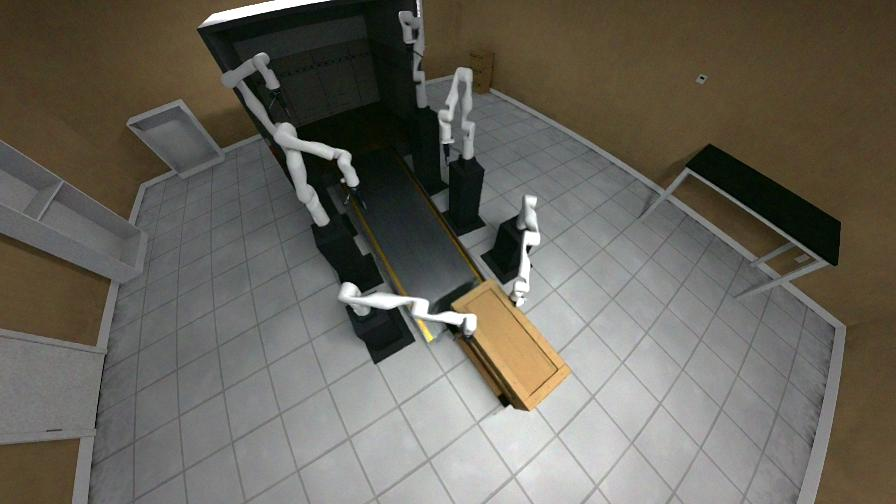

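Scaled by 2.520 from the camera's 896x504 image, which has a finer 1280x720 frame.

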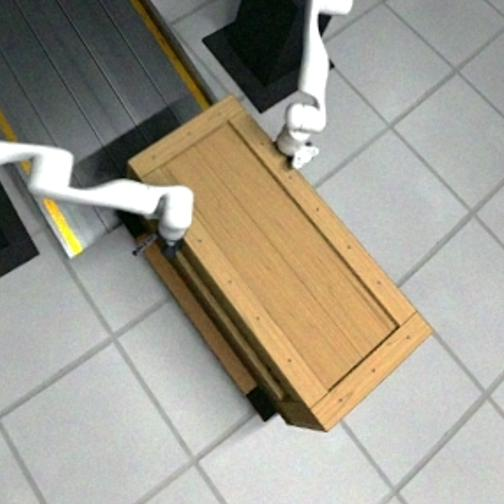

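Call:
{"fn": "move", "kwargs": {
  "arm3": {"joints":{"joint1_rad":-0.8245,"joint2_rad":1.4095,"joint4_rad":0.8268,"joint6_rad":0.9053,"joint7_rad":-0.7761},"min_time_s":1.5},
  "arm4": {"joints":{"joint1_rad":0.6863,"joint2_rad":1.6873,"joint4_rad":0.2869,"joint6_rad":1.1674,"joint7_rad":0.7258},"min_time_s":1.5}
}}

Call:
{"fn": "move", "kwargs": {
  "arm3": {"joints":{"joint1_rad":-0.8261,"joint2_rad":1.4067,"joint4_rad":0.8344,"joint6_rad":0.9005,"joint7_rad":-0.7777},"min_time_s":1.5},
  "arm4": {"joints":{"joint1_rad":0.6877,"joint2_rad":1.6792,"joint4_rad":0.3068,"joint6_rad":1.1556,"joint7_rad":0.7272},"min_time_s":1.5},
  "cameras": ["cam_high"]
}}

Call:
{"fn": "zoom_image", "kwargs": {
  "camera": "cam_high",
  "region": [400, 240, 600, 440]
}}

Scene clock: 324.43 s.
Joint torques (N m): arm1=[-0.86 -0.74 -0.23 -7.48 0.06 0.01 -0.17] | arm2=[-0.87 -9.14 0.31 -6.36 -0.09 -0.22 0.29] | arm3=[18.62 -31.15 13.98 -12.77 5.85 -3.26 1.14] | arm4=[-16.78 -32.77 -8.4 -11.72 -5.5 -4.61 1.03] | arm5=[0.39 -11.28 -0.75 -6.48 0.1 0.03 -0.25] | arm6=[0.71 -1.97 -0.67 -5.89 0.16 -0.31 -0.12]
Flange force (N): arm1=[2.4 0.7 -0.1] | arm2=[1.6 1.2 -3.2] | arm3=[-11.8 31.4 1.9] | arm4=no reading | arm5=[1.6 -0.8 1.4] | arm6=[2.7 -0.5 -7.5]
move: arm3 done; arm4 done
MOTOR HOT: still on. The motor of arm3's joint6_rad reports 65 °C.
MOTOR HOT: still on. The motor of arm4's joint6_rad reports 62 °C.
Joint velocities: within noise
arm1.joint_positions: joint1_rad=-0.750 joint2_rad=-0.300 joint3_rad=+0.000 joint4_rad=+1.600 joint5_rad=+0.000 joint6_rad=+1.840 joint7_rad=-0.918 hand_little=+1.000 hand_ring=+1.000 hand_middle=+1.000 hand_index=+1.000 hand_thumb_turn=-1.000 hand_thumb_bend=+1.000 hand_force_limit=+0.000 hand_speed=+0.000
arm1.joint_status: not commanded
arm1.hand_stopped_by: target,target,target,target,target,target
arm1.little_load_n: 0.0
arm1.ring_load_n: 0.0
arm1.middle_load_n: 0.0
arm1.index_load_n: 0.0
arm1.thumb_bend_load_n: 0.0
arm1.thumb_turn_load_n: 0.0
arm1.hand: x=-0.5523 y=+0.5685 z=+1.5274 quat_wxyz=(-0.007, -0.047, -0.999, +0.004) (m; scene frame)
arm2.joint_positions: joint1_rad=-0.600 joint2_rad=+0.200 joint3_rad=+0.000 joint4_rad=+2.000 joint5_rad=+0.000 joint6_rad=+0.942 joint7_rad=-0.861 hand_little=+1.000 hand_ring=+1.000 hand_middle=+1.000 hand_index=+1.000 hand_thumb_turn=-1.000 hand_thumb_bend=+1.000 hand_force_limit=+0.000 hand_speed=+0.000
arm2.joint_status: not commanded
arm2.hand_stopped_by: target,target,target,target,target,target
arm2.little_load_n: 0.0
arm2.ring_load_n: 0.0
arm2.middle_load_n: 0.0
arm2.index_load_n: 0.0
arm2.thumb_bend_load_n: -0.5
arm2.thumb_turn_load_n: 0.0
arm2.hand: x=+0.2508 y=+0.3907 z=+1.0707 quat_wxyz=(-0.006, -0.194, -0.981, -0.006) (m; scene frame)
arm3.joint_positions: joint1_rad=-0.824 joint2_rad=+1.410 joint3_rad=+0.000 joint4_rad=+0.827 joint5_rad=+0.000 joint6_rad=+0.905 joint7_rad=-0.776 hand_little=+1.000 hand_ring=+1.000 hand_middle=+1.000 hand_index=+1.000 hand_thumb_turn=-1.000 hand_thumb_bend=+1.000 hand_force_limit=+0.000 hand_speed=+0.000
arm3.joint_status: all done
arm3.hand_stopped_by: target,target,target,target,target,target
arm3.little_load_n: 0.0
arm3.ring_load_n: 0.0
arm3.middle_load_n: 0.0
arm3.index_load_n: 0.0
arm3.thumb_bend_load_n: 0.0
arm3.thumb_turn_load_n: 0.0
arm3.hand: x=+1.2864 y=+0.2750 z=+0.4474 quat_wxyz=(-0.002, +0.000, -1.000, +0.000) (m; scene frame)
arm4.joint_positions: joint1_rad=+0.686 joint2_rad=+1.687 joint3_rad=+0.000 joint4_rad=+0.287 joint5_rad=+0.000 joint6_rad=+1.167 joint7_rad=+0.726 hand_little=+1.000 hand_ring=+1.000 hand_middle=+1.000 hand_index=+1.000 hand_thumb_turn=-1.000 hand_thumb_bend=+1.000 hand_force_limit=+0.000 hand_speed=+0.000
arm4.joint_status: all done
arm4.hand_stopped_by: target,target,target,target,target,target
arm4.little_load_n: 0.0
arm4.ring_load_n: 0.0
arm4.middle_load_n: 0.0
arm4.index_load_n: 0.0
arm4.thumb_bend_load_n: 0.0
arm4.thumb_turn_load_n: 0.0
arm4.hand: x=+1.2247 y=-0.2517 z=+0.4453 quat_wxyz=(-0.002, +1.000, -0.001, +0.006) (m; scene frame)
arm5: as last shown
arm6.joint_positions: joint1_rad=+0.650 joint2_rad=-0.300 joint3_rad=+0.000 joint4_rad=+1.600 joint5_rad=+0.000 joint6_rad=+1.840 joint7_rad=+0.734 hand_little=+1.000 hand_ring=+1.000 hand_middle=+1.000 hand_index=+1.000 hand_thumb_turn=-1.000 hand_thumb_bend=+1.000 hand_force_limit=+0.000 hand_speed=+0.000
arm6.joint_status: not commanded
arm6.hand_stopped_by: target,target,target,target,target,target
arm6.little_load_n: 0.0
arm6.ring_load_n: 0.0
arm6.middle_load_n: 0.0
arm6.index_load_n: 0.0
arm6.thumb_bend_load_n: 0.0
arm6.thumb_turn_load_n: 0.0
arm6.hand: x=-0.5453 y=-0.6163 z=+1.4646 quat_wxyz=(-0.004, +0.999, +0.048, +0.002) (m; scene frame)
pictures: none

Scene clock: 326.23 s.
Joint torques (N m): arm1=[-0.84 -0.76 -0.24 -7.49 0.05 0 -0.18] | arm2=[-0.87 -9.13 0.35 -6.32 -0.07 -0.21 0.25] | arm3=[9.07 -27.74 6.75 -8.81 2.65 -1.13 0.73] | arm4=[-5.89 -29.42 -3.17 -7.89 -1.75 -1.67 0.47] | arm5=[0.43 -11.26 -0.7 -6.36 0.13 0.06 -0.24] | arm6=[0.72 -1.95 -0.62 -5.85 0.23 -0.29 -0.07]
Flange force (N): arm1=[2.4 0.6 -0.1] | arm2=[1.6 1.1 -3.2] | arm3=[-7.3 14.1 1.7] | arm4=no reading | arm5=[1.7 -1.2 1.2] | arm6=[2.4 -0.8 -7.6]
move: arm3 done; arm4 done
MOTOR HOT: still on. The motor of arm3's joint6_rad reports 64 °C.
MOTOR HOT: still on. The motor of arm4's joint6_rad reports 62 °C.
Joint velocities: within noise
arm1, arm2, arm5, arm6: as last shown
arm2.thumb_bend_load_n: 0.0
arm3.joint_positions: joint1_rad=-0.826 joint2_rad=+1.407 joint3_rad=+0.000 joint4_rad=+0.834 joint5_rad=+0.000 joint6_rad=+0.901 joint7_rad=-0.778 hand_little=+1.000 hand_ring=+1.000 hand_middle=+1.000 hand_index=+1.000 hand_thumb_turn=-1.000 hand_thumb_bend=+1.000 hand_force_limit=+0.000 hand_speed=+0.000
arm3.joint_status: all done
arm3.hand_stopped_by: target,target,target,target,target,target
arm3.little_load_n: 0.0
arm3.ring_load_n: 0.0
arm3.middle_load_n: 0.0
arm3.index_load_n: 0.0
arm3.thumb_bend_load_n: 0.0
arm3.thumb_turn_load_n: 0.0
arm3.hand: x=+1.2865 y=+0.2765 z=+0.4474 quat_wxyz=(-0.002, +0.000, -1.000, +0.000) (m; scene frame)
arm4.joint_positions: joint1_rad=+0.688 joint2_rad=+1.679 joint3_rad=+0.000 joint4_rad=+0.307 joint5_rad=+0.000 joint6_rad=+1.156 joint7_rad=+0.727 hand_little=+1.000 hand_ring=+1.000 hand_middle=+1.000 hand_index=+1.000 hand_thumb_turn=-1.000 hand_thumb_bend=+1.000 hand_force_limit=+0.000 hand_speed=+0.000
arm4.joint_status: all done
arm4.hand_stopped_by: target,target,target,target,target,target
arm4.little_load_n: 0.0
arm4.ring_load_n: 0.0
arm4.middle_load_n: 0.0
arm4.index_load_n: 0.0
arm4.thumb_bend_load_n: -0.5
arm4.thumb_turn_load_n: 0.0
arm4.hand: x=+1.2247 y=-0.2532 z=+0.4453 quat_wxyz=(-0.002, +1.000, -0.001, +0.006) (m; scene frame)
arm6.ring_load_n: -0.5
pictures: cam_high

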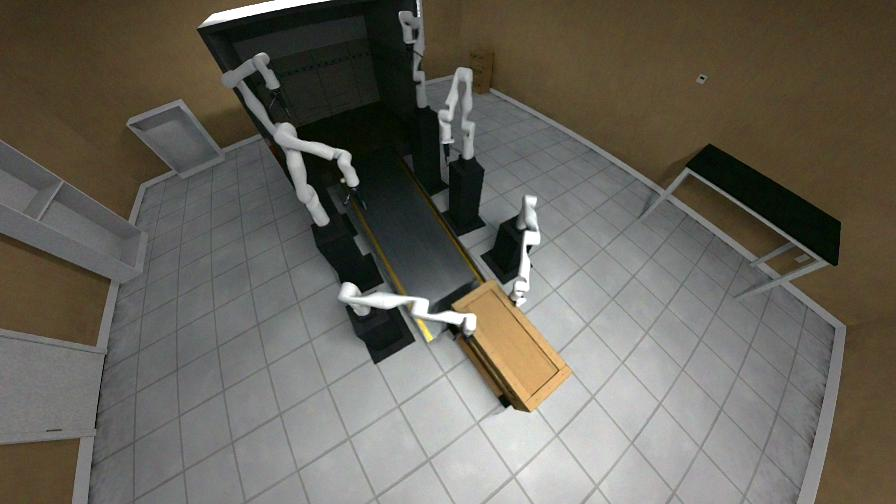

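Scaled by 2.520 from the camera's 896x504 image, which has a finer 1280x720 frame.

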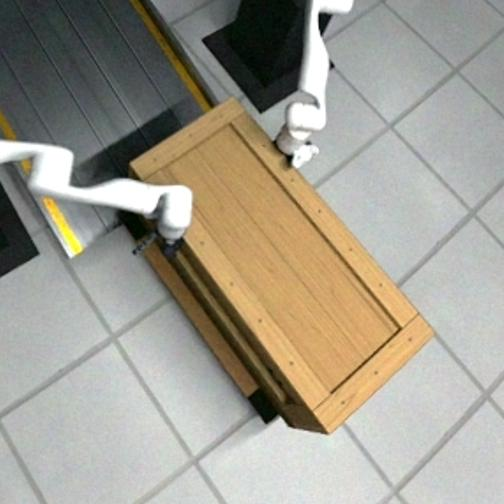

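Call:
{"fn": "move", "kwargs": {
  "arm3": {"joints":{"joint1_rad":-0.8269,"joint2_rad":1.4054,"joint4_rad":0.8379,"joint6_rad":0.8983,"joint7_rad":-0.7785},"min_time_s":1.5},
  "arm4": {"joints":{"joint1_rad":0.6884,"joint2_rad":1.6754,"joint4_rad":0.3161,"joint6_rad":1.1501,"joint7_rad":0.7279},"min_time_s":1.5},
  "cameras": ["cam_high"]
}}

Call:
{"fn": "zoom_image", "kwargs": {
  "camera": "cam_high",
  "region": [400, 240, 600, 440]
}}

Scene clock: 328.57 s.
Joint torques (N m): arm1=[-0.83 -0.78 -0.2 -7.5 0.06 0 -0.18] | arm2=[-0.87 -9.12 0.35 -6.37 -0.09 -0.21 0.25] | arm3=[4.6 -25.59 3.3 -7.16 1.2 -0.51 0.58] | arm4=[-0.84 -26.96 -0.64 -6.1 0.01 -0.74 0.16] | arm5=[0.45 -11.36 -0.69 -6.5 0.15 0.01 -0.28] | arm6=[0.69 -1.95 -0.65 -5.86 0.23 -0.33 -0.07]
Flange force (N): arm1=[2.3 0.7 -0.1] | arm2=[1.7 1.2 -3.2] | arm3=[-4.4 7.0 0.0] | arm4=no reading | arm5=[1.7 -1.0 1.5] | arm6=[2.5 -0.6 -7.6]
move: arm3 done; arm4 done
MOTOR HOT: still on. The motor of arm3's joint6_rad reports 64 °C.
MOTOR HOT: still on. The motor of arm4's joint6_rad reports 61 °C.
Joint velocities: within noise
arm1, arm2, arm5, arm6: as last shown
arm3.joint_positions: joint1_rad=-0.827 joint2_rad=+1.405 joint3_rad=+0.000 joint4_rad=+0.838 joint5_rad=+0.000 joint6_rad=+0.898 joint7_rad=-0.779 hand_little=+1.000 hand_ring=+1.000 hand_middle=+1.000 hand_index=+1.000 hand_thumb_turn=-1.000 hand_thumb_bend=+1.000 hand_force_limit=+0.000 hand_speed=+0.000
arm3.joint_status: all done
arm3.hand_stopped_by: target,target,target,target,target,target
arm3.little_load_n: 0.0
arm3.ring_load_n: 0.0
arm3.middle_load_n: 0.0
arm3.index_load_n: 0.0
arm3.thumb_bend_load_n: 0.0
arm3.thumb_turn_load_n: 0.0
arm3.hand: x=+1.2865 y=+0.2773 z=+0.4474 quat_wxyz=(-0.002, +0.000, -1.000, +0.000) (m; scene frame)
arm4.joint_positions: joint1_rad=+0.688 joint2_rad=+1.675 joint3_rad=+0.000 joint4_rad=+0.316 joint5_rad=+0.000 joint6_rad=+1.150 joint7_rad=+0.728 hand_little=+1.000 hand_ring=+1.000 hand_middle=+1.000 hand_index=+1.000 hand_thumb_turn=-1.000 hand_thumb_bend=+1.000 hand_force_limit=+0.000 hand_speed=+0.000
arm4.joint_status: all done
arm4.hand_stopped_by: target,target,target,target,target,target
arm4.little_load_n: 0.0
arm4.ring_load_n: 0.0
arm4.middle_load_n: 0.0
arm4.index_load_n: 0.0
arm4.thumb_bend_load_n: 0.0
arm4.thumb_turn_load_n: 0.0
arm4.hand: x=+1.2247 y=-0.2540 z=+0.4453 quat_wxyz=(-0.002, +1.000, -0.001, +0.006) (m; scene frame)
arm5.middle_load_n: -0.5
arm6.ring_load_n: 0.0
pictures: cam_high

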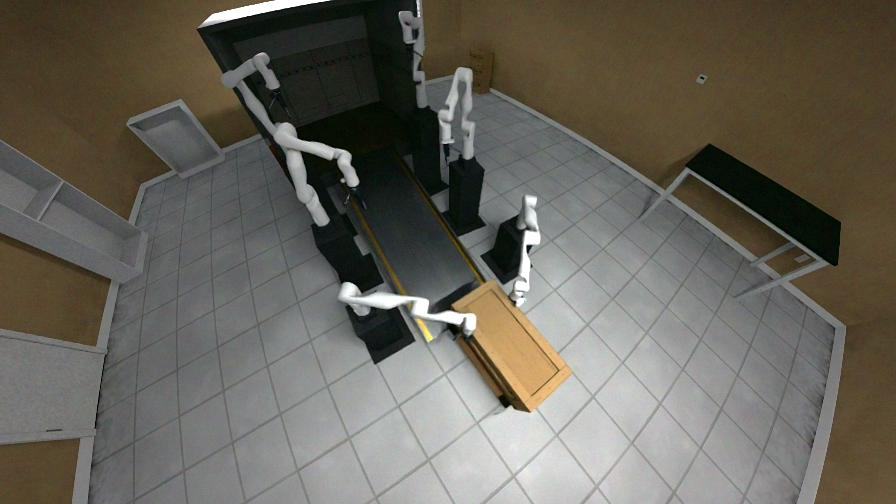

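Scaled by 2.520 from the camera's 896x504 image, which has a finer 1280x720 frame.

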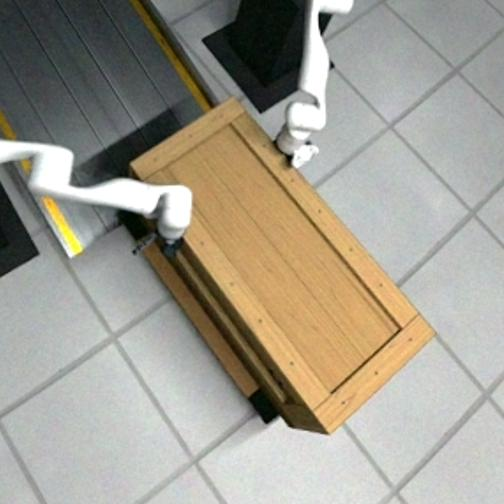

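Call:
{"fn": "move", "kwargs": {
  "arm3": {"joints":{"joint1_rad":-0.8277,"joint2_rad":1.4041,"joint4_rad":0.8414,"joint6_rad":0.8961,"joint7_rad":-0.7793},"min_time_s":1.5},
  "arm4": {"joints":{"joint1_rad":0.6890,"joint2_rad":1.6720,"joint4_rad":0.3245,"joint6_rad":1.1451,"joint7_rad":0.7285},"min_time_s":1.5}
}}

Call:
{"fn": "move", "kwargs": {
  "arm3": {"joints":{"joint1_rad":-0.8517,"joint2_rad":1.3667,"joint4_rad":0.9436,"joint6_rad":0.8313,"joint7_rad":-0.8033},"min_time_s":6},
  "arm4": {"joints":{"joint1_rad":0.7128,"joint2_rad":1.5848,"joint4_rad":0.5444,"joint6_rad":1.0124,"joint7_rad":0.7523},"min_time_s":6},
  "cameras": ["cam_high"]
}}

Call:
{"fn": "zoom_image", "kwargs": {
  "camera": "cam_high",
  "region": [400, 240, 600, 440]
}}

Scene clock: 330.70 s.
Joint torques (N m): arm1=[-0.86 -0.74 -0.25 -7.44 0.06 -0.02 -0.17] | arm2=[-0.92 -9.13 0.41 -6.36 -0.04 -0.21 0.26] | arm3=[1.03 -24.5 0.84 -6.22 0.07 -0.08 0.39] | arm4=[0.36 -26.58 -0.06 -5.78 0.43 -0.55 0.11] | arm5=[0.39 -11.22 -0.73 -6.43 0.11 0.08 -0.24] | arm6=[0.78 -1.92 -0.59 -5.87 0.22 -0.34 -0.07]
Flange force (N): arm1=[2.4 0.6 -0.3] | arm2=[1.7 1.1 -3.2] | arm3=[-1.5 1.7 -0.6] | arm4=no reading | arm5=[1.6 -0.9 1.4] | arm6=[2.3 -0.7 -7.6]
move: arm3 done; arm4 done
MOTOR HOT: still on. The motor of arm3's joint6_rad reports 63 °C.
MOTOR HOT: still on. The motor of arm4's joint6_rad reports 61 °C.
Joint velocities: within noise
arm1, arm2, arm6: as last shown
arm3.joint_positions: joint1_rad=-0.828 joint2_rad=+1.404 joint3_rad=+0.000 joint4_rad=+0.841 joint5_rad=+0.000 joint6_rad=+0.896 joint7_rad=-0.779 hand_little=+1.000 hand_ring=+1.000 hand_middle=+1.000 hand_index=+1.000 hand_thumb_turn=-1.000 hand_thumb_bend=+1.000 hand_force_limit=+0.000 hand_speed=+0.000
arm3.joint_status: all done
arm3.hand_stopped_by: target,target,target,target,target,target
arm3.little_load_n: 0.0
arm3.ring_load_n: 0.0
arm3.middle_load_n: -0.5
arm3.index_load_n: 0.0
arm3.thumb_bend_load_n: 0.0
arm3.thumb_turn_load_n: 0.0
arm3.hand: x=+1.2865 y=+0.2780 z=+0.4474 quat_wxyz=(-0.002, +0.000, -1.000, +0.000) (m; scene frame)
arm4.joint_positions: joint1_rad=+0.689 joint2_rad=+1.672 joint3_rad=+0.000 joint4_rad=+0.325 joint5_rad=+0.000 joint6_rad=+1.145 joint7_rad=+0.729 hand_little=+1.000 hand_ring=+1.000 hand_middle=+1.000 hand_index=+1.000 hand_thumb_turn=-1.000 hand_thumb_bend=+1.000 hand_force_limit=+0.000 hand_speed=+0.000
arm4.joint_status: all done
arm4.hand_stopped_by: target,target,target,target,target,target
arm4.little_load_n: -0.5
arm4.ring_load_n: 0.0
arm4.middle_load_n: 0.0
arm4.index_load_n: 0.0
arm4.thumb_bend_load_n: 0.0
arm4.thumb_turn_load_n: 0.0
arm4.hand: x=+1.2247 y=-0.2546 z=+0.4453 quat_wxyz=(-0.002, +1.000, -0.001, +0.006) (m; scene frame)
arm5.joint_positions: joint1_rad=+0.400 joint2_rad=+0.200 joint3_rad=+0.000 joint4_rad=+2.000 joint5_rad=+0.000 joint6_rad=+0.942 joint7_rad=+0.744 hand_little=+1.000 hand_ring=+1.000 hand_middle=+1.000 hand_index=+1.000 hand_thumb_turn=-1.000 hand_thumb_bend=+1.000 hand_force_limit=+0.000 hand_speed=+0.000
arm5.joint_status: not commanded
arm5.hand_stopped_by: target,target,target,target,target,target
arm5.little_load_n: 0.0
arm5.ring_load_n: 0.0
arm5.middle_load_n: 0.0
arm5.index_load_n: 0.0
arm5.thumb_bend_load_n: 0.0
arm5.thumb_turn_load_n: 0.0
arm5.hand: x=+0.2462 y=-0.4496 z=+1.0577 quat_wxyz=(+0.003, +0.991, +0.132, -0.007) (m; scene frame)
arm6.middle_load_n: -0.5
arm6.thumb_turn_load_n: 0.5
pictures: none

Scene clock: 337.00 s.
Joint torques (N m): arm1=[-0.87 -0.75 -0.26 -7.48 0.05 -0.03 -0.17] | arm2=[-0.91 -9.13 0.4 -6.34 -0.08 -0.21 0.27] | arm3=[-0.29 -23.53 -0.11 -5.45 -0.35 0.16 0.3] | arm4=[0.33 -26.16 -0.08 -5.27 0.44 -0.56 0.11] | arm5=[0.42 -11.2 -0.7 -6.46 0.17 0.08 -0.26] | arm6=[0.75 -1.91 -0.67 -5.88 0.24 -0.37 -0.12]
Flange force (N): arm1=[2.5 0.6 -0.2] | arm2=[1.6 1.1 -3.2] | arm3=[-0.4 -0.3 -0.9] | arm4=[14.4 -15.1 4.7] | arm5=[1.5 -0.8 1.4] | arm6=[2.5 -0.4 -7.7]
move: arm3 done; arm4 done
MOTOR HOT: still on. The motor of arm3's joint6_rad reports 62 °C.
MOTOR HOT: still on. The motor of arm4's joint6_rad reports 60 °C.
Joint velocities: within noise
arm1, arm2, arm5, arm6: as last shown
arm3.joint_positions: joint1_rad=-0.852 joint2_rad=+1.367 joint3_rad=+0.000 joint4_rad=+0.944 joint5_rad=+0.000 joint6_rad=+0.831 joint7_rad=-0.803 hand_little=+1.000 hand_ring=+1.000 hand_middle=+1.000 hand_index=+1.000 hand_thumb_turn=-1.000 hand_thumb_bend=+1.000 hand_force_limit=+0.000 hand_speed=+0.000
arm3.joint_status: all done
arm3.hand_stopped_by: target,target,target,target,target,target
arm3.little_load_n: 0.0
arm3.ring_load_n: 0.0
arm3.middle_load_n: 0.0
arm3.index_load_n: -0.5
arm3.thumb_bend_load_n: 0.0
arm3.thumb_turn_load_n: 0.5
arm3.hand: x=+1.2864 y=+0.3000 z=+0.4474 quat_wxyz=(-0.002, +0.000, -1.000, +0.000) (m; scene frame)
arm4.joint_positions: joint1_rad=+0.713 joint2_rad=+1.585 joint3_rad=+0.000 joint4_rad=+0.544 joint5_rad=+0.000 joint6_rad=+1.012 joint7_rad=+0.752 hand_little=+1.000 hand_ring=+1.000 hand_middle=+1.000 hand_index=+1.000 hand_thumb_turn=-1.000 hand_thumb_bend=+1.000 hand_force_limit=+0.000 hand_speed=+0.000
arm4.joint_status: all done
arm4.hand_stopped_by: target,target,target,target,target,target
arm4.little_load_n: 0.0
arm4.ring_load_n: 0.0
arm4.middle_load_n: 0.0
arm4.index_load_n: 0.0
arm4.thumb_bend_load_n: -0.5
arm4.thumb_turn_load_n: 0.0
arm4.hand: x=+1.2246 y=-0.2792 z=+0.4451 quat_wxyz=(-0.002, +1.000, -0.001, +0.006) (m; scene frame)
arm5.thumb_bend_load_n: -0.5
arm6.middle_load_n: 0.0
arm6.thumb_turn_load_n: 0.0
pictures: cam_high

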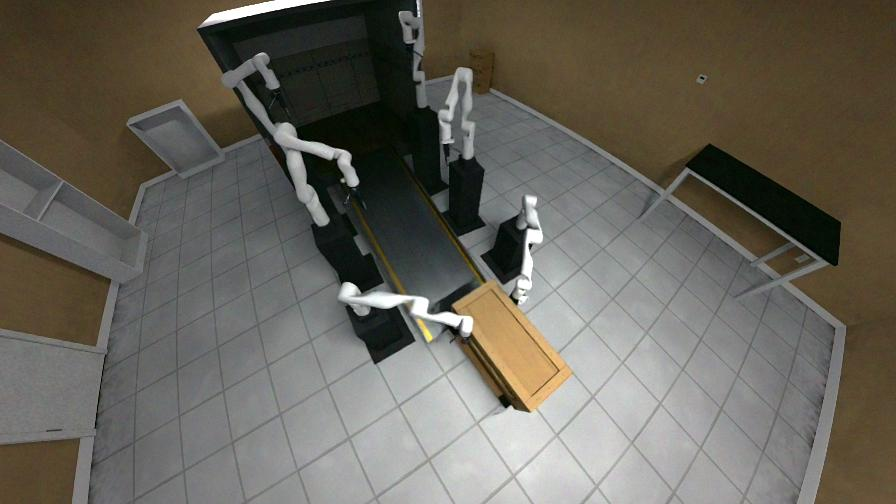

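Scaled by 2.520 from the camera's 896x504 image, which has a finer 1280x720 frame.

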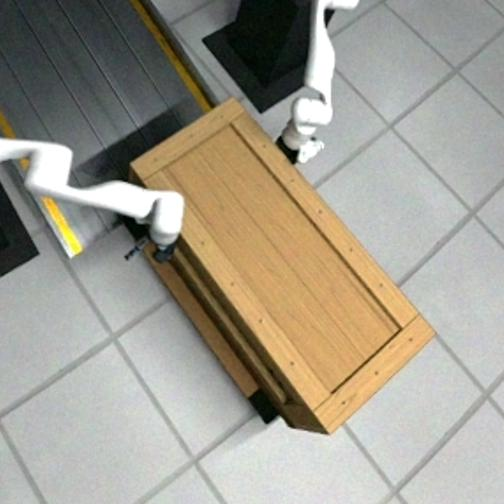

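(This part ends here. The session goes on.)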